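# Pull out and quarter-turn the yellow rod by the right arm

## Task

Take the yellow rod that sits closest to the right arm, draw it outward until it will go no further, rotate it by 90 degrees so the little player figures on it are horizontal, and finish with no part of either arm (cables included) in contact with that rod.

## Robot and tools

Robot: two six-joint arms with parallel grippers, left_arm and right_arm. The right arm stands on the -y side of the scene, so it is the one nearest the target rod. Each gripper also carries a wrist camera: cam_left_wrist and cam_right_wrist, both fisheye, 672x504. A camera cable resting on the rod counts as the arm touching it.

Frames. Scene frame: origin at table-top height, halfway between the nominal bases, +x out over the table, +z up, left_arm toward +y. Calibrated bases: left_arm at (-0.028, +0.289, +0.027) m, right_arm at (-0.040, -0.349, +0.007) m, each turned only slightly about z. Hand poses in results (end_effector_position in metres, end_effector_quat_wxyz) are in that arm's own base frame and may be off by a few cm. The position is the point between the finger pads, about 1 cm short of the tips; fingers point along the gripper's +z and open along its y.

Row layout (shared by execute_actions and move): one flat list of 14 numbers covering both arms. First the left arm: six joint values, then its opening; then the same seven for the right arm. Joint order inside each arm is unusual and must be followed: wrist pitch, shoulder, wrist yaw, wrist roll, elbow, waist. Joint values lie in [-1, 1] and are offsets, not poses: they count from the arm's Joint targets as they stood when the action (or move) began. Scale: 1.0 equals 2.224 rad for shoulder, elbow and waist, and 8.485 rad for the three wrist joints. Stated ranges (rad): waist -2.618..3.054, shoulder 0..3.142, elbow 0..3.142, wrist pitch -1.571..1.571, wrist yaw -1.571..1.571, wrist roll -2.094..2.094; real ends may differ by 0.059. Asking more than 0.059 past an end gets the action refused for both arms. The opening number is absolute, not an offset: +1 fully open, -1 shut. To keep a gripper as it is, repeat its current command; sending 0 means half-open.

execute_actions(actions, cameras): actions is a list of actions; each action is a table of up to 15 rows, one row per 1/30 s step, the last row held to fill 15 steps (0.5 s). Offsets in every row of an action count from the same starting targets, so repeating an offset in a later action moves further. An empty list simply reports state and images. cameras picks images: omitted/null/["all"] gives all, [] none.

move(target, speed, blend, opening_speed, blocking, cameras): target is one 14-number row or a list of up to 15 rows; every row's offsets count from the Joint targets at the call, not from the previous row. Joints interpolate together, so the hand traces a curve; no collision avoidance. speed is rad/s for the joint with the longest way to go (0.01..12.57, default 0.5), one number or one per target. blend (rad) rounds corners in a list. opening_speed (0.2 or more, per second on the -1..+1 scale) ramps the fingers. blocking=false returns after about 0.5 s while the move continues. Paths run at least 0.5 s and are cut off past 10 s. The result adds a move: line: done, off_target (resting more than 0.035 rad from target, e.g. blocked by contact), moving, held, or fault; limits=held means steps were withheld.

wait(seconds 0..10) lets time pass with commands held. stop brakes a running move. zoom_image(camera, region [x0,y0,x1,y1], at most 504x504 px) magnifies the latest image of a wrist camera. read_manual only gives licence text. finished_scene(scene) ends the scene for good; call it only once the rod is out, turned and released. The first scene is practice.

Result lines: Joint positions and Joint velocities per arm in the joint order above plus finger gap (m; 0.094 open). Joint targets are the base for your next offsets. Tool commands show current gripper commands; grip_measured is the measured opening on the command scale (reads a few mm wide when empty, narrower than a gripped part). Joint torques follow the same order, include gravity, and numbers 2, 5 and 6 wrap at ±28 N m. "joint sent to its limit", "joint command not followed" (clearance check altered targets), MOTOR HOT (from 75 °C; at 90 °C the arm folds and idles, at 100 °C it collapses) are warnings. Actions calls also list joint positions at some steps.

Motion notes: each target can only lead the measured angle by 0.339 rad (big joints) or 2.2 rad (wrist), and targets that would shift the hand over 200 mm are scaled back. Tiny offsets may not start a joint. To end a push, command targets back past the current positions.

Care: avoid fast contact, pushing hard against the rod's end stop, the arms touching or one gripper closing on the other, dropping or flinging the rod, and faults. Do not stay stretched out or press against the stop for long (heat). Approach slowly, grip, pull until motion stops, rotate with wrist roll a quarter turn, open well above grip_measured, and withdraw clear of the rod.

Each tool is called after "Call:" as name(argument=value, ...) on one line, values as JSON.

## Session

Call:
execute_actions(actions=[])

Scene clock: 0.00 s.
left_arm: end_effector_position=(+0.4007, +0.0076, +0.1253) grip_measured=+1.000 end_effector_quat_wxyz=(+0.625, -0.028, +0.778, +0.057) | right_arm: end_effector_position=(+0.3999, -0.0295, +0.1148) grip_measured=+1.000 end_effector_quat_wxyz=(+0.608, +0.063, +0.791, -0.024)
Joint names: [wrist pitch, shoulder, wrist yaw, wrist roll, elbow, waist]
Joint positions: left_arm=[0.966 1.539 -0.191 0.014 0.356 -0.068 0.094] | right_arm=[0.914 1.54 0.071 0.059 0.363 -0.045 0.094]
Joint velocities: within noise
Joint torques (N m): no reading
Heat: left arm: 47 °C; right arm: 43 °C.
Joint targets: left_arm=[0.959 1.536 -0.192 0.014 0.359 -0.068] | right_arm=[0.904 1.537 0.071 0.060 0.366 -0.045]
Tool commands: left_gripper/opening=+1.0 right_gripper/opening=+1.0

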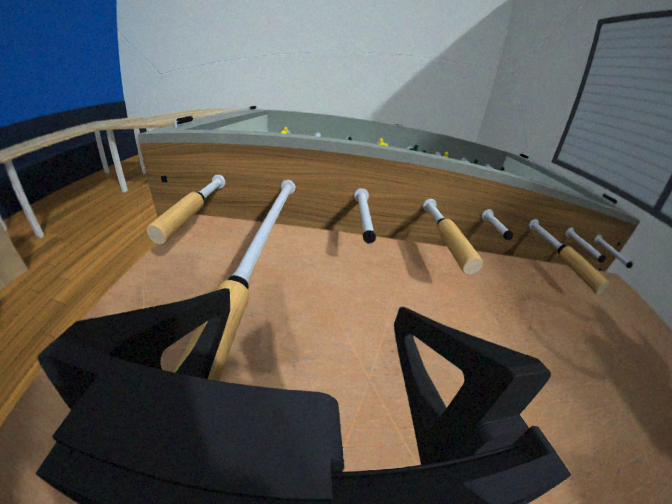

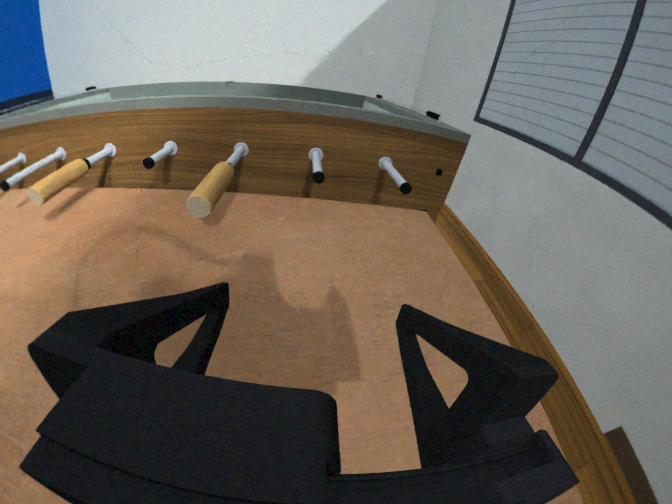

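Call:
zoom_image(camera="cam_left_wrist", region=[130, 90, 640, 290])

Call:
zoom_image(camera="cam_left_wrist", region=[240, 90, 540, 290])

Call:
zoom_image(camera="cam_right_wrist", region=[0, 70, 480, 240])

Region (130, 90, 640, 290) is 510x200 pixels. A region can be at most 504 by 504 pixels.

Scaled by 1.680 from the camera's 672x504 image, which has a finer 960x720 frame.

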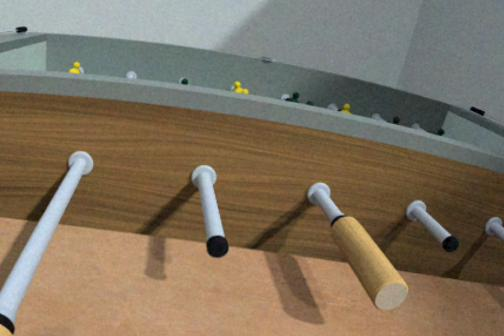

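Scaled by 1.050 from the camera's 672x504 image, which has a finer 960x720 frame.

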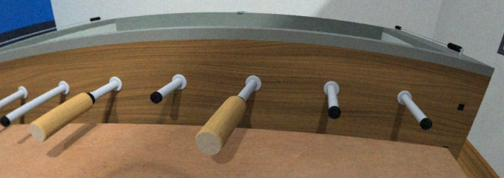

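Call:
move(target=[0,0,0,0,0,0,1,-0.1276,0.3287,0.0930,-0.0402,0.5881,0.2365,1], speed=1.0)

Scene clock: 107.50 s.
left_arm: end_effector_position=(+0.4007, +0.0076, +0.1253) grip_measured=+1.000 end_effector_quat_wxyz=(+0.625, -0.028, +0.778, +0.057) | right_arm: end_effector_position=(+0.5533, +0.1434, +0.1053) grip_measured=+1.000 end_effector_quat_wxyz=(+0.393, -0.166, +0.838, -0.340)
Joint names: [wrist pitch, shoulder, wrist yaw, wrist roll, elbow, waist]
Joint positions: left_arm=[0.966 1.539 -0.191 0.014 0.356 -0.068 0.094] | right_arm=[-0.167 2.244 0.848 -0.281 1.643 0.488 0.094]
Joint velocities: within noise
Joint torques (N m): left_arm=[1.84 -6.32 -0.04 0.02 5.33 -0.09] | right_arm=[1.19 -9.55 0.51 0.02 9.11 -0.57]
Heat: left arm: 45 °C; right arm: 43 °C.
Joint targets: left_arm=[0.959 1.536 -0.192 0.014 0.359 -0.068] | right_arm=[-0.179 2.269 0.860 -0.281 1.674 0.481]
move: done
camera_calibration:
cam_right_wrist: T_world_to_cam=[[0.0852349, -0.583276, 0.807789, -0.0578578], [-0.882031, -0.421255, -0.211105, 0.603331], [0.463417, -0.694502, -0.550374, 0.018996], [0, 0, 0, 1]] pos_world=[0.528285, 0.233602, 0.184558]

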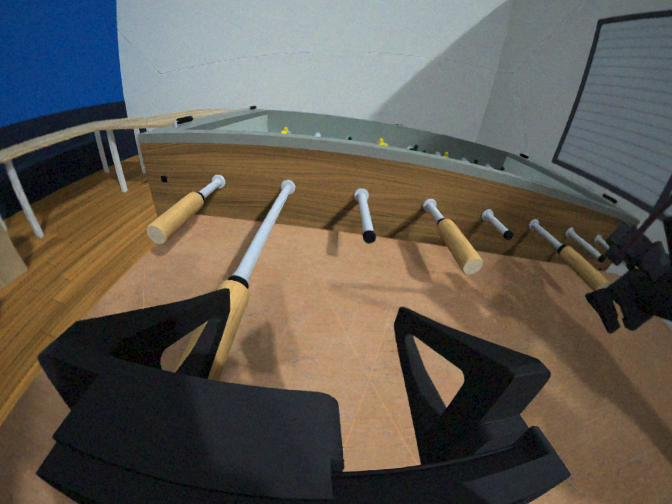

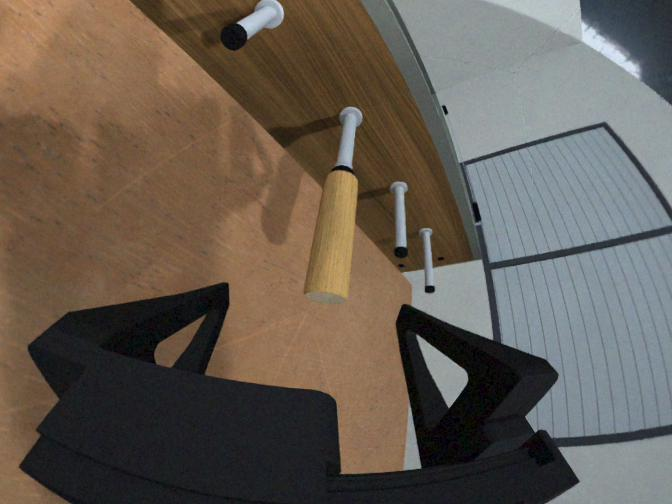

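Call:
move(target=[0,0,0,0,0,0,1,0.0107,0.0922,-0.0114,-0.0136,0.0895,-0.0567,1], speed=0.6, cameras=["cam_right_wrist"])

Call:
move(target=[0,0,0,0,0,0,1,0,0,0,0,0,0,-0.7], opening_speed=2, cameras=["cam_right_wrist"])

Scene clock: 124.93 s.
left_arm: end_effector_position=(+0.4007, +0.0076, +0.1253) grip_measured=+1.000 end_effector_quat_wxyz=(+0.625, -0.028, +0.778, +0.057) | right_arm: end_effector_position=(+0.6155, +0.0926, +0.0654) grip_measured=+1.000 end_effector_quat_wxyz=(+0.380, -0.160, +0.841, -0.350)
Joint names: [wrist pitch, shoulder, wrist yaw, wrist roll, elbow, waist]
Joint positions: left_arm=[0.966 1.539 -0.191 0.014 0.356 -0.068 0.094] | right_arm=[-0.095 2.456 0.769 -0.396 1.844 0.348 0.094]
Joint velocities: within noise
Joint torques (N m): left_arm=[1.84 -6.35 -0.05 0 5.3 -0.03] | right_arm=[1.43 -11.41 0.29 0.03 9.03 0.62]
Heat: left arm: 45 °C; right arm: 43 °C.
Joint targets: left_arm=[0.959 1.536 -0.192 0.014 0.359 -0.068] | right_arm=[-0.088 2.473 0.763 -0.396 1.873 0.355]
move: done
camera_calibration:
cam_right_wrist: T_world_to_cam=[[0.0837792, -0.573899, 0.81463, -0.0609301], [-0.897061, -0.399397, -0.189114, 0.634196], [0.433893, -0.714928, -0.548283, -0.0471687], [0, 0, 0, 1]] pos_world=[0.594484, 0.184606, 0.143709]
Images, in order (width x height): cam_right_wrist 672x504.

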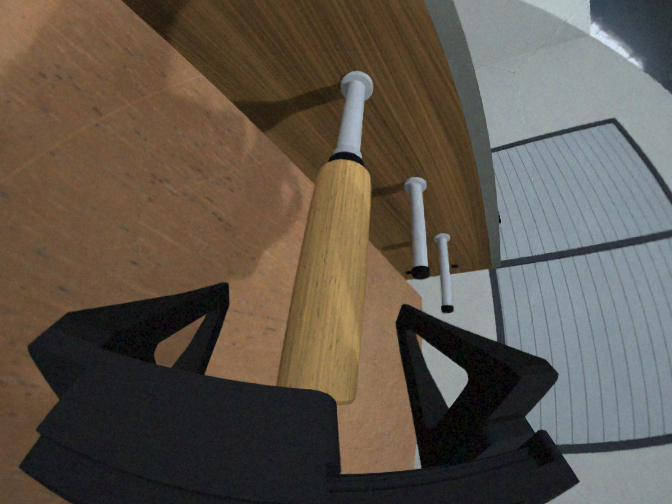

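Scene clock: 126.00 s.
left_arm: end_effector_position=(+0.4007, +0.0076, +0.1253) grip_measured=+1.000 end_effector_quat_wxyz=(+0.625, -0.028, +0.778, +0.057) | right_arm: end_effector_position=(+0.6165, +0.0920, +0.0679) grip_measured=-0.323 end_effector_quat_wxyz=(+0.384, -0.156, +0.839, -0.352)
Joint names: [wrist pitch, shoulder, wrist yaw, wrist roll, elbow, waist]
Joint positions: left_arm=[0.966 1.539 -0.191 0.014 0.356 -0.068 0.094] | right_arm=[-0.086 2.456 0.777 -0.396 1.845 0.348 0.032]
Joint velocities: within noise
Joint torques (N m): left_arm=[1.83 -6.37 -0.05 0.01 5.34 -0.05] | right_arm=[1.35 -11.41 0.2 0.01 8.96 0.61]
Heat: left arm: 45 °C; right arm: 43 °C.
Joint targets: left_arm=[0.959 1.536 -0.192 0.014 0.359 -0.068] | right_arm=[-0.088 2.473 0.763 -0.396 1.873 0.355]
move: done
camera_calibration:
cam_right_wrist: T_world_to_cam=[[0.071212, -0.573256, 0.816276, -0.0558604], [-0.89704, -0.394659, -0.198904, 0.635478], [0.436174, -0.718068, -0.542338, -0.0482826], [0, 0, 0, 1]] pos_world=[0.595086, 0.184105, 0.145811]
Images, in order (width x height): cam_right_wrist 672x504.

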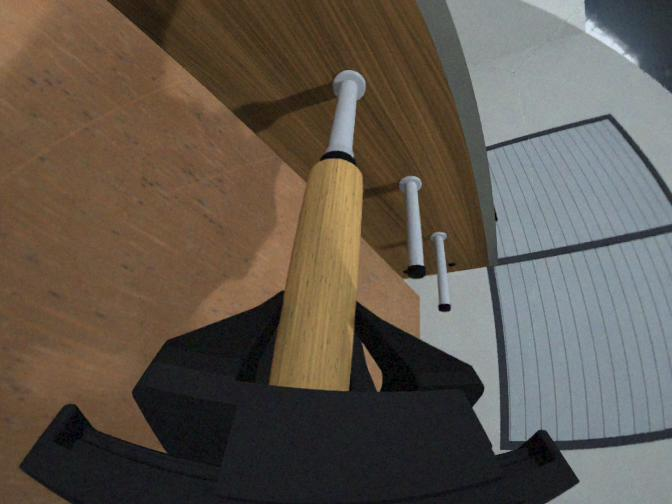

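Call:
move(target=[0,0,0,0,0,0,1,0.0238,-0.1565,0.0090,0.0098,-0.2752,0.0436,-0.7], speed=0.5, cameras=["cam_left_wrist","cam_right_wrist"])

Scene clock: 147.03 s.
left_arm: end_effector_position=(+0.4007, +0.0076, +0.1253) grip_measured=+1.000 end_effector_quat_wxyz=(+0.625, -0.028, +0.778, +0.057) | right_arm: end_effector_position=(+0.5145, +0.0961, +0.0637) grip_measured=-0.323 end_effector_quat_wxyz=(+0.385, -0.160, +0.837, -0.354)
Joint names: [wrist pitch, shoulder, wrist yaw, wrist roll, elbow, waist]
Joint positions: left_arm=[0.966 1.539 -0.191 0.014 0.356 -0.068 0.094] | right_arm=[0.114 2.147 0.844 -0.322 1.282 0.44 0.032]
Joint velocities: within noise
Joint torques (N m): left_arm=[1.85 -6.37 -0.04 0.02 5.34 -0.08] | right_arm=[1.31 -11.9 0.34 0.11 4.51 1.09]
Heat: left arm: 45 °C; right arm: 46 °C.
Joint targets: left_arm=[0.959 1.536 -0.192 0.014 0.359 -0.068] | right_arm=[0.114 2.125 0.840 -0.313 1.261 0.452]
move: done
camera_calibration:
cam_right_wrist: T_world_to_cam=[[0.07411, -0.567638, 0.819936, -0.045023], [-0.893702, -0.402627, -0.19796, 0.54379], [0.442498, -0.718107, -0.537138, -0.00664619], [0, 0, 0, 1]] pos_world=[0.492263, 0.188615, 0.140995]

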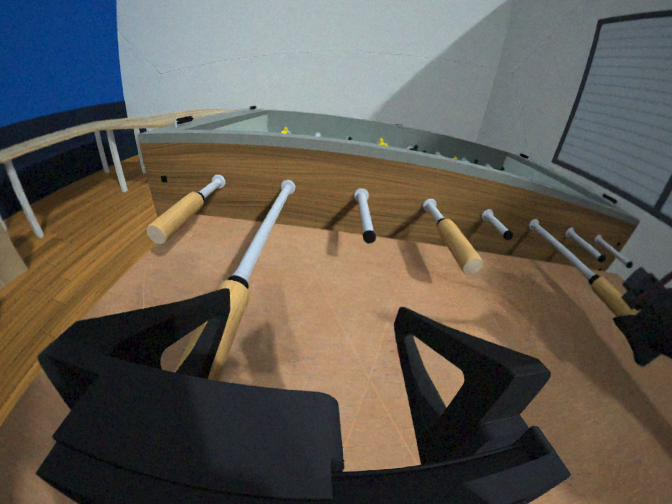

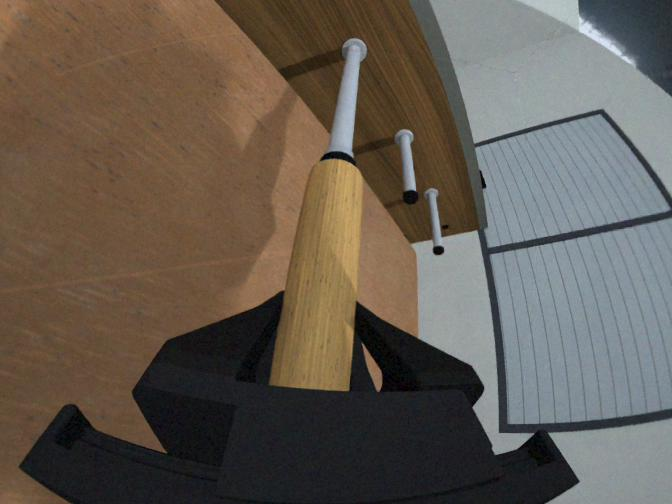

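Call:
move(target=[0,0,0,0,0,0,1,-0.0014,-0.0636,0.0062,0.0107,-0.0897,0.0348,-0.7], speed=0.3, cameras=["cam_left_wrist"])

Call:
move(target=[0,0,0,0,0,0,1,-0.0014,-0.0636,0.0062,0.0107,-0.0897,0.0348,-0.7], speed=0.3)

Scene clock: 156.40 s.
left_arm: end_effector_position=(+0.4007, +0.0076, +0.1253) grip_measured=+1.000 end_effector_quat_wxyz=(+0.625, -0.028, +0.778, +0.057) | right_arm: end_effector_position=(+0.4839, +0.1000, +0.0652) grip_measured=-0.323 end_effector_quat_wxyz=(+0.406, -0.153, +0.838, -0.331)
Joint names: [wrist pitch, shoulder, wrist yaw, wrist roll, elbow, waist]
Joint positions: left_arm=[0.966 1.539 -0.191 0.014 0.356 -0.068 0.094] | right_arm=[0.197 2.046 0.831 -0.277 1.115 0.471 0.032]
Joint velocities: within noise
Joint torques (N m): left_arm=[1.84 -6.32 -0.05 0.01 5.33 -0.03] | right_arm=[0.5 -14.26 1.04 0.6 2.02 5.19]
Heat: left arm: 45 °C; right arm: 46 °C.
Joint targets: left_arm=[0.959 1.536 -0.192 0.014 0.359 -0.068] | right_arm=[0.102 1.984 0.892 -0.223 1.062 0.529]
move: off_target (right_arm); right_arm: the wrist pitch is farthest, 0.095 rad from its target
Images, in order (width x height): cam_left_wrist 672x504.

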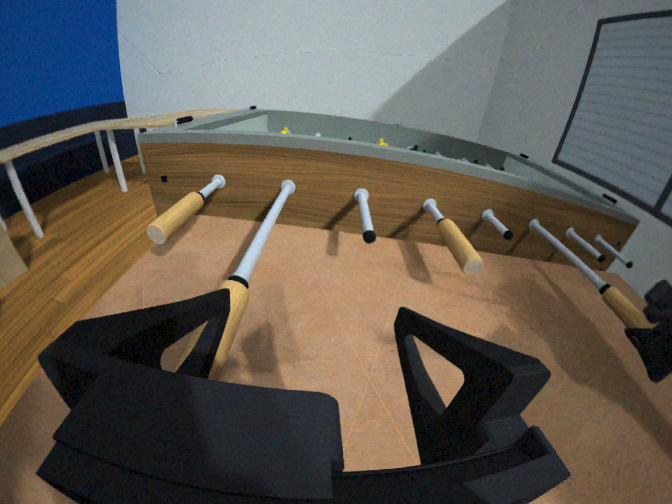

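Scene clock: 157.60 s.
left_arm: end_effector_position=(+0.4007, +0.0076, +0.1253) grip_measured=+1.000 end_effector_quat_wxyz=(+0.625, -0.028, +0.778, +0.057) | right_arm: end_effector_position=(+0.4793, +0.1035, +0.0684) grip_measured=-0.323 end_effector_quat_wxyz=(+0.458, -0.114, +0.841, -0.263)
Joint names: [wrist pitch, shoulder, wrist yaw, wrist roll, elbow, waist]
Joint positions: left_arm=[0.966 1.539 -0.191 0.014 0.356 -0.068 0.094] | right_arm=[0.347 1.99 0.734 -0.195 1.006 0.457 0.032]
Joint velocities: within noise
Joint torques (N m): left_arm=[1.85 -6.35 -0.04 0.01 5.33 -0.09] | right_arm=[-0.82 -20.94 2.61 0.69 -4.9 13.44]
Heat: left arm: 45 °C; right arm: 47 °C.
Joint targets: left_arm=[0.959 1.536 -0.192 0.014 0.359 -0.068] | right_arm=[0.090 1.842 0.945 -0.132 0.862 0.607]
move: off_target (right_arm); right_arm: the wrist pitch is farthest, 0.257 rad from its target
camera_calibration:
cam_right_wrist: T_world_to_cam=[[0.0087541, -0.727984, 0.685538, 0.015007], [-0.840315, -0.376965, -0.389575, 0.501078], [0.542028, -0.572657, -0.615036, -0.0406644], [0, 0, 0, 1]] pos_world=[0.442973, 0.176527, 0.15991]

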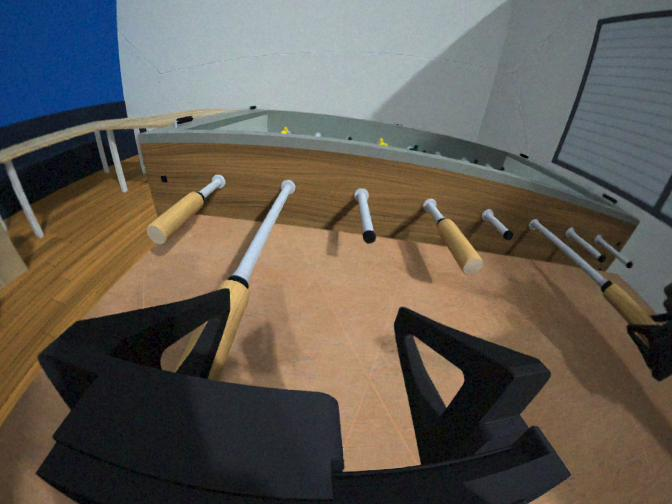

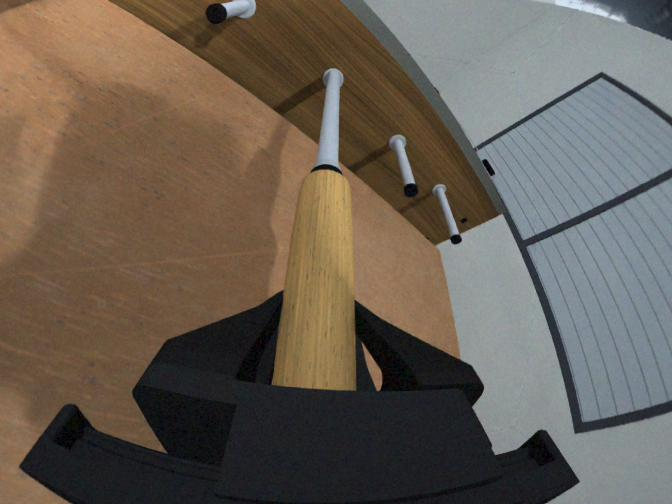

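Call:
move(target=[[0,0,0,0,0,0,1,0.0021,0.0953,-0.0093,-0.0160,0.1344,-0.0522,-0.7],[0,0,0,0,0,0,1,-0.0029,0.0445,-0.0467,0.0125,0.1084,-0.0953,-0.7],[0,0,0,0,0,0,1,0.0032,0.0135,-0.0862,0.0372,0.0778,-0.1461,-0.7],[0,0,0,0,0,0,1,0.0203,0.0083,-0.1256,0.0634,0.0418,-0.2005,-0.7],[0,0,0,0,0,0,1,0.0511,0.0360,-0.1616,0.0961,0.0054,-0.2487,-0.7]], speed=0.6, blend=0.1)

Scene clock: 189.20 s.
left_arm: end_effector_position=(+0.4007, +0.0076, +0.1253) grip_measured=+1.000 end_effector_quat_wxyz=(+0.625, -0.028, +0.778, +0.057) | right_arm: end_effector_position=(+0.4863, +0.1060, +0.0659) grip_measured=-0.323 end_effector_quat_wxyz=(+0.391, +0.162, +0.843, +0.332)
Joint names: [wrist pitch, shoulder, wrist yaw, wrist roll, elbow, waist]
Joint positions: left_arm=[0.966 1.539 -0.191 0.014 0.356 -0.068 0.094] | right_arm=[0.499 1.932 -0.38 0.677 0.898 0.079 0.032]
Joint velocities: within noise
Joint torques (N m): left_arm=[1.85 -6.35 -0.04 0.01 5.35 -0.02] | right_arm=[1.79 -8.88 -0.63 0.07 3.9 -2.25]
Heat: left arm: 44 °C; right arm: 56 °C.
Joint targets: left_arm=[0.959 1.536 -0.192 0.014 0.359 -0.068] | right_arm=[0.524 1.923 -0.426 0.684 0.874 0.054]
move: off_target (right_arm); right_arm: the wrist yaw is farthest, 0.046 rad from its target
camera_calibration:
cam_right_wrist: T_world_to_cam=[[0.0643122, -0.830473, -0.553334, 0.0839107], [-0.888403, 0.20491, -0.410795, 0.470014], [0.454538, 0.518003, -0.724616, -0.110368], [0, 0, 0, 1]] pos_world=[0.462332, 0.0305462, 0.159536]

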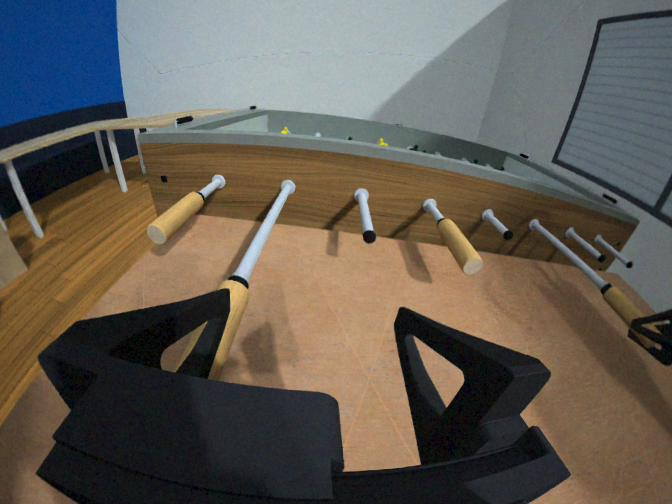

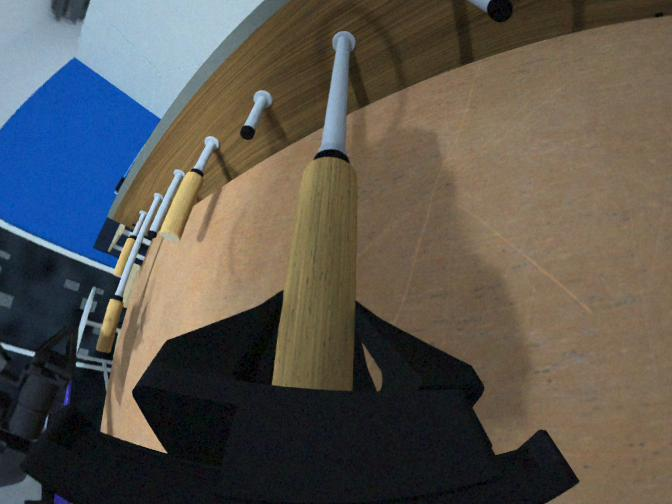

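Call:
move(target=[0,0,0,0,0,0,1,0.0024,-0.0189,0,0,-0.0279,0.001,-0.7], speed=0.3, cameras=[])

Call:
move(target=[0,0,0,0,0,0,1,0,0,0,0,0,0,0.5], opening_speed=3, cameras=["cam_right_wrist"])

Scene clock: 208.80 s.
left_arm: end_effector_position=(+0.4007, +0.0076, +0.1253) grip_measured=+1.000 end_effector_quat_wxyz=(+0.625, -0.028, +0.778, +0.057) | right_arm: end_effector_position=(+0.4858, +0.1036, +0.0671) grip_measured=-0.323 end_effector_quat_wxyz=(+0.406, +0.167, +0.834, +0.334)
Joint names: [wrist pitch, shoulder, wrist yaw, wrist roll, elbow, waist]
Joint positions: left_arm=[0.966 1.539 -0.191 0.014 0.356 -0.068 0.094] | right_arm=[0.563 1.932 -0.366 0.693 0.868 0.079 0.032]
Joint velocities: within noise
Joint torques (N m): left_arm=[1.84 -6.38 -0.05 0 5.33 0.01] | right_arm=[1.43 -12.27 -0.74 -0.12 1.59 -2.03]
Heat: left arm: 44 °C; right arm: 50 °C.
Joint targets: left_arm=[0.959 1.536 -0.192 0.014 0.359 -0.068] | right_arm=[0.544 1.881 -0.426 0.684 0.812 0.056]
move: off_target (right_arm); right_arm: the wrist yaw is farthest, 0.060 rad from its target
No camera images: "cameras" was empty.

Scene clock: 209.63 s.
left_arm: end_effector_position=(+0.4007, +0.0076, +0.1253) grip_measured=+1.000 end_effector_quat_wxyz=(+0.625, -0.028, +0.778, +0.057) | right_arm: end_effector_position=(+0.4720, +0.1029, +0.0651) grip_measured=+0.498 end_effector_quat_wxyz=(+0.388, +0.164, +0.837, +0.348)
Joint names: [wrist pitch, shoulder, wrist yaw, wrist roll, elbow, waist]
Joint positions: left_arm=[0.966 1.539 -0.191 0.014 0.356 -0.068 0.094] | right_arm=[0.55 1.902 -0.418 0.694 0.829 0.062 0.07]
Joint velocities: within noise
Joint torques (N m): left_arm=[1.84 -6.34 -0.04 0.01 5.29 -0.02] | right_arm=[1.54 -9.48 -0.2 -0.1 4.31 -0.53]
Heat: left arm: 44 °C; right arm: 50 °C.
Joint targets: left_arm=[0.959 1.536 -0.192 0.014 0.359 -0.068] | right_arm=[0.544 1.880 -0.426 0.684 0.812 0.056]
move: done
camera_calibration:
cam_right_wrist: T_world_to_cam=[[0.0718541, -0.811638, -0.579724, 0.0780136], [-0.889235, 0.211133, -0.405812, 0.457119], [0.451771, 0.544671, -0.706567, -0.105482], [0, 0, 0, 1]] pos_world=[0.448535, 0.0242585, 0.156201]
Images, in order (width x height): cam_right_wrist 672x504.

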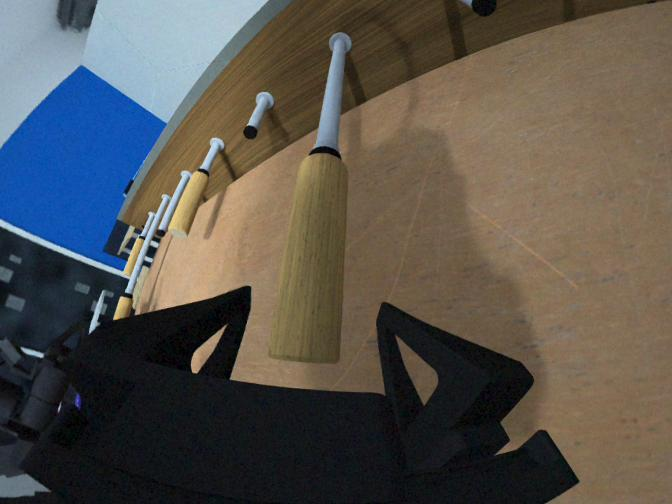

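Call:
move(target=[[0,0,0,0,0,0,1,-0.0361,-0.1965,-0.0196,-0.0139,-0.0845,-0.0886,0.6],[0,0,0,0,0,0,1,-0.0995,-0.1709,0.0502,-0.0806,0.2194,0.0647,0.6]], speed=0.7, cameras=["cam_right_wrist"])

Call:
zoom_image(camera="cam_right_wrist", region=[150, 40, 550, 340])

Scene clock: 229.13 s.
left_arm: end_effector_position=(+0.4007, +0.0076, +0.1253) grip_measured=+1.000 end_effector_quat_wxyz=(+0.625, -0.028, +0.778, +0.057) | right_arm: end_effector_position=(+0.4594, +0.0935, +0.2706) grip_measured=+0.598 end_effector_quat_wxyz=(+0.508, -0.083, +0.856, +0.054)
Joint names: [wrist pitch, shoulder, wrist yaw, wrist roll, elbow, waist]
Joint positions: left_arm=[0.966 1.539 -0.191 0.014 0.356 -0.068 0.094] | right_arm=[-0.288 1.489 -0.004 0.007 1.279 0.197 0.075]
Joint velocities: within noise
Joint torques (N m): left_arm=[1.84 -6.34 -0.06 0.01 5.33 -0.03] | right_arm=[1.55 -5.04 0.05 -0.12 9.11 0.25]
Heat: left arm: 44 °C; right arm: 47 °C.
Joint targets: left_arm=[0.959 1.536 -0.192 0.014 0.359 -0.068] | right_arm=[-0.300 1.500 0.000 0.000 1.300 0.200]
move: done
camera_calibration:
cam_right_wrist: T_world_to_cam=[[0.233866, -0.956942, 0.171955, -0.0737579], [-0.740337, -0.289915, -0.606506, 0.564075], [0.630244, 0.0145363, -0.776261, 0.0370026], [0, 0, 0, 1]] pos_world=[0.411535, 0.092414, 0.383522]
Images, in order (width x height): cam_right_wrist 672x504.

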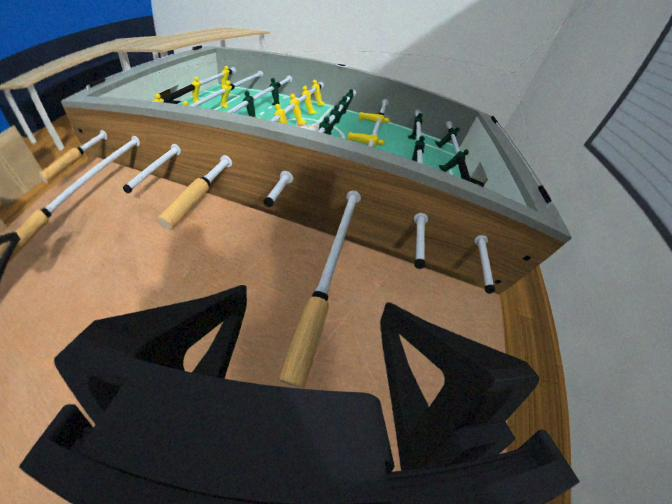

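Scaled by 1.260 from the camera's 672x504 image, which has a finer 960x720 frame.

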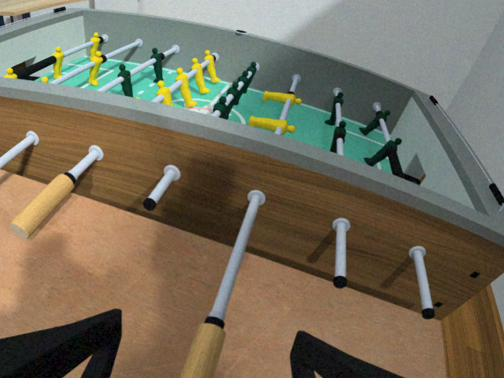

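Call:
finished_scene(scene=1)

The scene is finished: the task was done.


## Next scene

The same job, from a new start.

Call:
execute_actions(actions=[])

Scene clock: 0.00 s.
left_arm: end_effector_position=(+0.3899, -0.0004, +0.1147) grip_measured=+1.000 end_effector_quat_wxyz=(+0.609, -0.026, +0.793, +0.006) | right_arm: end_effector_position=(+0.3960, -0.0474, +0.1154) grip_measured=+1.000 end_effector_quat_wxyz=(+0.595, +0.094, +0.794, -0.086)
Joint names: [wrist pitch, shoulder, wrist yaw, wrist roll, elbow, waist]
Joint positions: left_arm=[0.911 1.495 -0.08 -0.043 0.322 -0.04 0.094] | right_arm=[0.848 1.518 0.234 0.044 0.38 -0.018 0.094]
Joint velocities: within noise
Joint torques (N m): no reading
Heat: left arm: 42 °C; right arm: 41 °C.
Joint targets: left_arm=[0.899 1.493 -0.081 -0.042 0.324 -0.040] | right_arm=[0.837 1.515 0.234 0.045 0.383 -0.018]
Tool commands: left_gripper/opening=+1.0 right_gripper/opening=+1.0
camera_calibration:
cam_left_wrist: T_world_to_cam=[[0.0222135, -0.980285, 0.196335, -0.0420869], [-0.593611, -0.170951, -0.786385, 0.357186], [0.804446, -0.0990782, -0.585705, -0.125405], [0, 0, 0, 1]] pos_world=[0.313846, 0.00737939, 0.215698]
cam_right_wrist: T_world_to_cam=[[-0.244005, -0.947103, 0.208463, 0.0183839], [-0.655393, 0.00260904, -0.755284, 0.379511], [0.714788, -0.320918, -0.621361, -0.108823], [0, 0, 0, 1]] pos_world=[0.331, -0.0185021, 0.215188]

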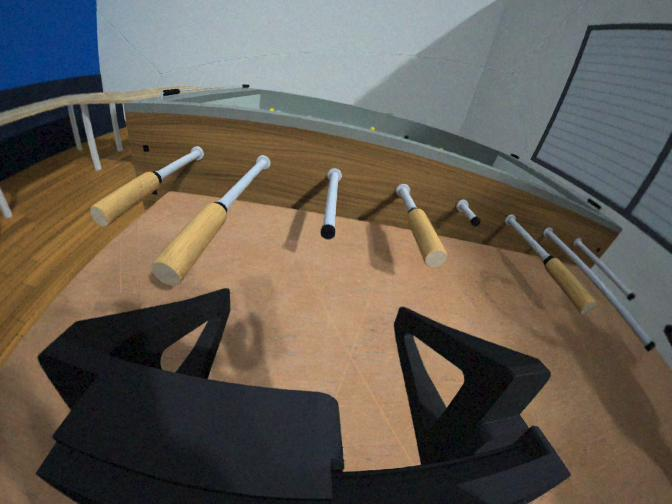

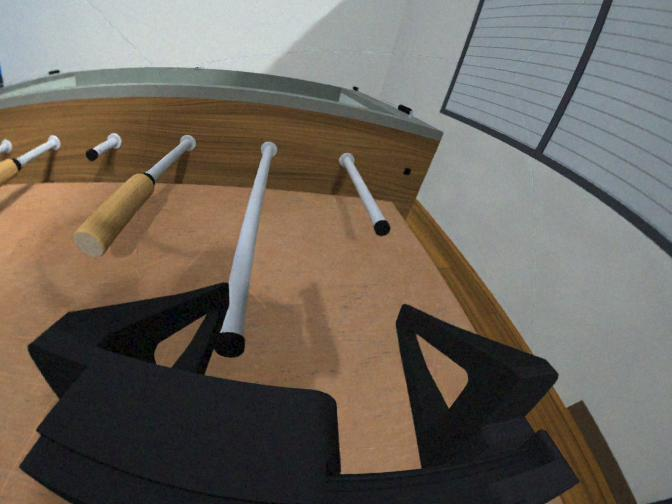

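Call:
move(target=[[0,0,0,0,0,0,1,-0.0986,0.0157,0.0313,-0.0171,0.2549,0.1205,1],[0,0,0,0,0,0,1,-0.1425,0.2941,0.0893,-0.0074,0.5279,0.2941,1]], speed=1.2, blend=0.15, cameras=["cam_right_wrist"])

Scene clock: 49.03 s.
left_arm: end_effector_position=(+0.3899, -0.0004, +0.1147) grip_measured=+1.000 end_effector_quat_wxyz=(+0.609, -0.026, +0.793, +0.006) | right_arm: end_effector_position=(+0.4822, +0.1786, +0.1011) grip_measured=+1.000 end_effector_quat_wxyz=(+0.376, -0.156, +0.843, -0.353)
Joint names: [wrist pitch, shoulder, wrist yaw, wrist roll, elbow, waist]
Joint positions: left_arm=[0.911 1.495 -0.08 -0.043 0.322 -0.04 0.094] | right_arm=[-0.36 2.156 0.976 -0.037 1.528 0.644 0.094]
Joint velocities: within noise
Joint torques (N m): left_arm=[1.88 -5.74 -0.03 0.01 5.37 -0.1] | right_arm=[0.93 -9.68 0.7 0.24 8.54 -0.65]
Heat: left arm: 42 °C; right arm: 42 °C.
Joint targets: left_arm=[0.899 1.493 -0.081 -0.042 0.324 -0.040] | right_arm=[-0.372 2.169 0.992 -0.018 1.557 0.636]
move: done
camera_calibration:
cam_right_wrist: T_world_to_cam=[[0.0795086, -0.573132, 0.815597, -0.0277002], [-0.902428, -0.388938, -0.185339, 0.556117], [0.42344, -0.721282, -0.548134, 0.0978582], [0, 0, 0, 1]] pos_world=[0.462621, 0.271002, 0.179302]
Images, in order (width x height): cam_right_wrist 672x504.

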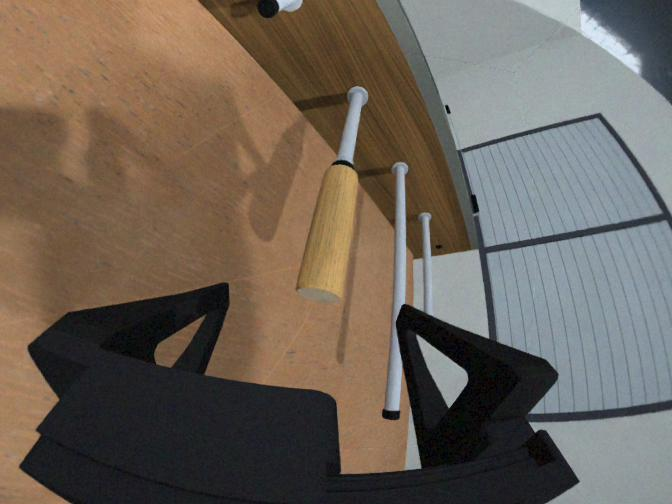

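Call:
move(target=[0,0,0,0,0,0,1,0.0288,0.0638,-0.0104,-0.0227,0.0243,-0.0611,1], speed=0.7, cameras=["cam_right_wrist"])

Call:
move(target=[0,0,0,0,0,0,1,0,0,0,0,0,0,-0.7], opening_speed=2, cameras=[])

Call:
move(target=[[0,0,0,0,0,0,1,0.0024,-0.0854,-0.0321,0.0339,-0.0953,-0.0162,-0.7],[0,0,0,0,0,0,1,0.0192,-0.1578,-0.0667,0.0603,-0.1969,-0.0454,-0.7],[0,0,0,0,0,0,1,0.0460,-0.2019,-0.1016,0.0870,-0.2918,-0.0836,-0.7],[0,0,0,0,0,0,1,0.0851,-0.1987,-0.1340,0.1187,-0.3701,-0.1241,-0.7]], speed=0.7, blend=0.1, cameras=["cam_right_wrist"])

Scene clock: 92.33 s.
left_arm: end_effector_position=(+0.3899, -0.0004, +0.1147) grip_measured=+1.000 end_effector_quat_wxyz=(+0.609, -0.026, +0.793, +0.006) | right_arm: end_effector_position=(+0.5403, +0.1320, +0.0655) grip_measured=+1.000 end_effector_quat_wxyz=(+0.371, -0.145, +0.843, -0.361)
Joint names: [wrist pitch, shoulder, wrist yaw, wrist roll, elbow, waist]
Joint positions: left_arm=[0.911 1.495 -0.08 -0.043 0.322 -0.04 0.094] | right_arm=[-0.137 2.297 0.907 -0.21 1.583 0.493 0.094]
Joint velocities: within noise
Joint torques (N m): left_arm=[1.88 -5.76 -0.03 0.03 5.3 -0.03] | right_arm=[1.34 -10.47 0.43 0.02 8.46 0.7]
Heat: left arm: 42 °C; right arm: 44 °C.
Joint targets: left_arm=[0.899 1.493 -0.081 -0.042 0.324 -0.040] | right_arm=[-0.128 2.311 0.904 -0.211 1.611 0.500]
move: done
camera_calibration:
cam_right_wrist: T_world_to_cam=[[0.0614767, -0.56972, 0.819536, -0.02101], [-0.912826, -0.36419, -0.184701, 0.586012], [0.403695, -0.736739, -0.542444, 0.0324991], [0, 0, 0, 1]] pos_world=[0.523099, 0.225394, 0.143084]
Images, in order (width x height): cam_right_wrist 672x504.

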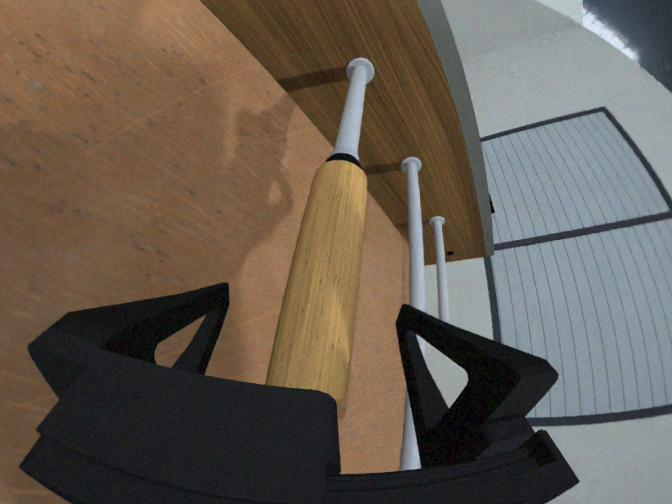

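Scene clock: 93.40 s.
left_arm: end_effector_position=(+0.3899, -0.0004, +0.1147) grip_measured=+1.000 end_effector_quat_wxyz=(+0.609, -0.026, +0.793, +0.006) | right_arm: end_effector_position=(+0.5406, +0.1320, +0.0666) grip_measured=-0.313 end_effector_quat_wxyz=(+0.374, -0.141, +0.842, -0.361)
Joint names: [wrist pitch, shoulder, wrist yaw, wrist roll, elbow, waist]
Joint positions: left_arm=[0.911 1.495 -0.08 -0.043 0.322 -0.04 0.094] | right_arm=[-0.132 2.297 0.911 -0.205 1.583 0.494 0.032]
Joint velocities: within noise
Joint torques (N m): left_arm=[1.88 -5.79 -0.03 0.01 5.31 -0.05] | right_arm=[1.26 -10.36 0.35 -0.02 8.46 0.64]
Heat: left arm: 42 °C; right arm: 44 °C.
Joint targets: left_arm=[0.899 1.493 -0.081 -0.042 0.324 -0.040] | right_arm=[-0.128 2.311 0.904 -0.211 1.611 0.501]
move: done
No camera images: "cameras" was empty.

Scene clock: 95.77 s.
left_arm: end_effector_position=(+0.3899, -0.0004, +0.1147) grip_measured=+1.000 end_effector_quat_wxyz=(+0.609, -0.026, +0.793, +0.006) | right_arm: end_effector_position=(+0.4637, +0.1542, +0.0650) grip_measured=-0.314 end_effector_quat_wxyz=(+0.405, +0.166, +0.839, +0.323)
Joint names: [wrist pitch, shoulder, wrist yaw, wrist roll, elbow, waist]
Joint positions: left_arm=[0.911 1.495 -0.08 -0.043 0.322 -0.04 0.094] | right_arm=[0.587 1.893 -0.207 0.758 0.812 0.244 0.032]
Joint velocities: within noise
Joint torques (N m): left_arm=[1.89 -5.75 -0.04 0.01 5.33 -0.05] | right_arm=[1.73 -9.74 -0.32 0.47 3.73 -1.7]
Heat: left arm: 42 °C; right arm: 45 °C.
Joint targets: left_arm=[0.899 1.493 -0.081 -0.042 0.324 -0.040] | right_arm=[0.595 1.869 -0.233 0.797 0.788 0.225]
move: off_target (right_arm); right_arm: the wrist roll is farthest, 0.038 rad from its target
camera_calibration:
cam_right_wrist: T_world_to_cam=[[0.0544173, -0.840021, -0.539819, 0.130092], [-0.875194, 0.220137, -0.430784, 0.432541], [0.480702, 0.495888, -0.723202, -0.13454], [0, 0, 0, 1]] pos_world=[0.436152, 0.0807788, 0.159259]
Images, in order (width x height): cam_right_wrist 672x504.

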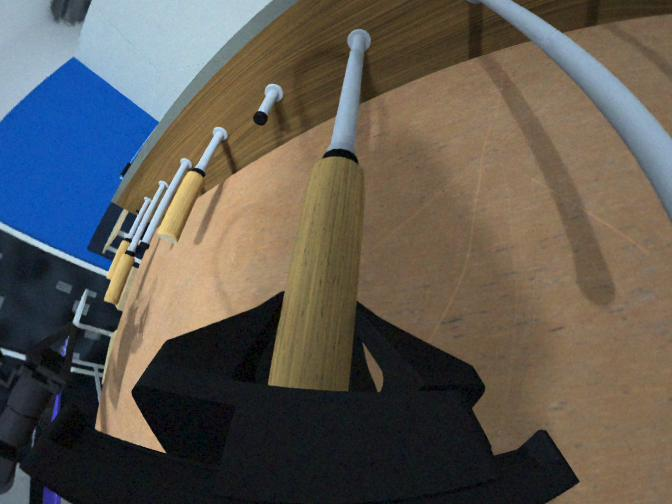

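Call:
move(target=[0,0,0,0,0,0,1,0.0052,-0.0310,0.0031,0.0016,-0.0499,0.0135,-0.7], speed=0.4, cameras=["cam_right_wrist"])

Scene clock: 105.43 s.
left_arm: end_effector_position=(+0.3899, -0.0004, +0.1147) grip_measured=+1.000 end_effector_quat_wxyz=(+0.609, -0.026, +0.793, +0.006) | right_arm: end_effector_position=(+0.4606, +0.1497, +0.0658) grip_measured=-0.314 end_effector_quat_wxyz=(+0.425, +0.177, +0.827, +0.324)
Joint names: [wrist pitch, shoulder, wrist yaw, wrist roll, elbow, waist]
Joint positions: left_arm=[0.911 1.495 -0.08 -0.043 0.322 -0.04 0.094] | right_arm=[0.68 1.892 -0.173 0.78 0.761 0.249 0.032]
Joint velocities: within noise
Joint torques (N m): left_arm=[1.88 -5.76 -0.03 0.01 5.37 -0.03] | right_arm=[1.33 -15.27 -0.39 0.33 -0.81 0.5]
Heat: left arm: 42 °C; right arm: 45 °C.
Joint targets: left_arm=[0.899 1.493 -0.081 -0.042 0.324 -0.040] | right_arm=[0.638 1.800 -0.207 0.810 0.677 0.254]
move: off_target (right_arm); right_arm: the shoulder is farthest, 0.092 rad from its target
camera_calibration:
cam_right_wrist: T_world_to_cam=[[0.0447373, -0.834636, -0.548982, 0.131153], [-0.850344, 0.256605, -0.459422, 0.416138], [0.524322, 0.487377, -0.698248, -0.150703], [0, 0, 0, 1]] pos_world=[0.42701, 0.0761314, 0.157955]
Images, in order (width x height): cam_right_wrist 672x504.

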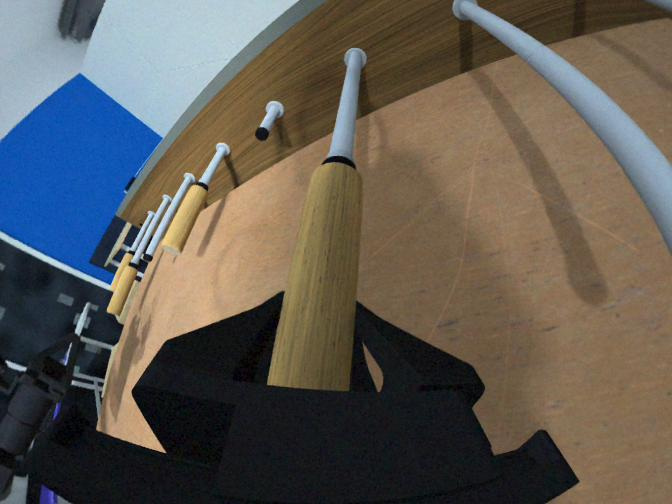

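Call:
move(target=[0,0,0,0,0,0,1,-0.003,0.018,-0.002,-0.001,0.03,-0.008,0.5], speed=0.4, opening_speed=3, cameras=[])

Call:
move(target=[0,0,0,0,0,0,1,-0.0391,-0.2653,-0.0126,-0.0072,-0.1241,-0.0553,0.5], speed=0.8, cameras=["cam_left_wrist","cam_right_wrist"])

Scene clock: 121.27 s.
left_arm: end_effector_position=(+0.3899, -0.0004, +0.1147) grip_measured=+1.000 end_effector_quat_wxyz=(+0.609, -0.026, +0.793, +0.006) | right_arm: end_effector_position=(+0.4423, +0.1514, +0.0617) grip_measured=+0.498 end_effector_quat_wxyz=(+0.393, +0.181, +0.837, +0.335)
Joint names: [wrist pitch, shoulder, wrist yaw, wrist roll, elbow, waist]
Joint positions: left_arm=[0.911 1.495 -0.08 -0.043 0.322 -0.04 0.094] | right_arm=[0.621 1.842 -0.218 0.802 0.721 0.245 0.07]
Joint velocities: within noise
Joint torques (N m): left_arm=[1.88 -5.75 -0.03 0.02 5.33 -0.02] | right_arm=[1.58 -7.28 -0.06 0.01 7.01 -0.72]
Heat: left arm: 42 °C; right arm: 47 °C.
Joint targets: left_arm=[0.899 1.493 -0.081 -0.042 0.324 -0.040] | right_arm=[0.613 1.840 -0.224 0.802 0.744 0.237]
move: done
No camera images: "cameras" was empty.

Scene clock: 122.77 s.
left_arm: end_effector_position=(+0.3899, -0.0004, +0.1147) grip_measured=+1.000 end_effector_quat_wxyz=(+0.609, -0.026, +0.793, +0.006) | right_arm: end_effector_position=(+0.3594, +0.1020, +0.1313) grip_measured=+0.498 end_effector_quat_wxyz=(+0.404, +0.186, +0.828, +0.343)
Joint names: [wrist pitch, shoulder, wrist yaw, wrist roll, elbow, waist]
Joint positions: left_arm=[0.911 1.495 -0.08 -0.043 0.322 -0.04 0.094] | right_arm=[0.291 1.262 -0.324 0.76 0.489 0.121 0.07]
Joint velocities: within noise
Joint torques (N m): left_arm=[1.88 -5.74 -0.02 0.02 5.31 -0.1] | right_arm=[1.61 -4.22 -0.12 -0.21 4.97 -0.65]
Heat: left arm: 41 °C; right arm: 46 °C.
Joint targets: left_arm=[0.899 1.493 -0.081 -0.042 0.324 -0.040] | right_arm=[0.281 1.250 -0.331 0.741 0.468 0.113]
move: done
camera_calibration:
cam_left_wrist: T_world_to_cam=[[0.0222135, -0.980285, 0.196335, -0.0420869], [-0.593611, -0.170951, -0.786385, 0.357186], [0.804446, -0.0990782, -0.585705, -0.125405], [0, 0, 0, 1]] pos_world=[0.313846, 0.00737939, 0.215698]
cam_right_wrist: T_world_to_cam=[[0.0388498, -0.808521, -0.587183, 0.136245], [-0.869852, 0.261837, -0.418089, 0.373451], [0.49178, 0.527005, -0.693122, -0.0217004], [0, 0, 0, 1]] pos_world=[0.330226, 0.0238095, 0.221095]

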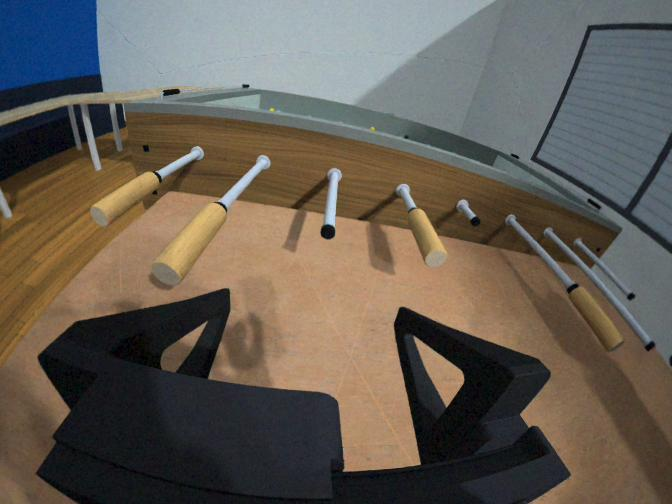

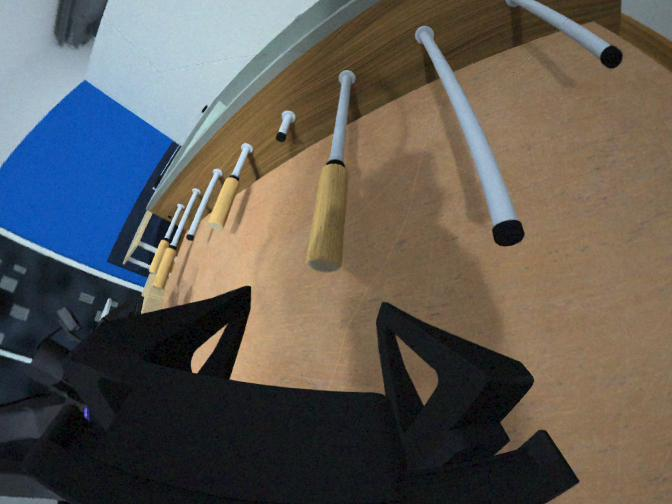

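Call:
finished_scene(scene=2)

The scene is finished: the task was done.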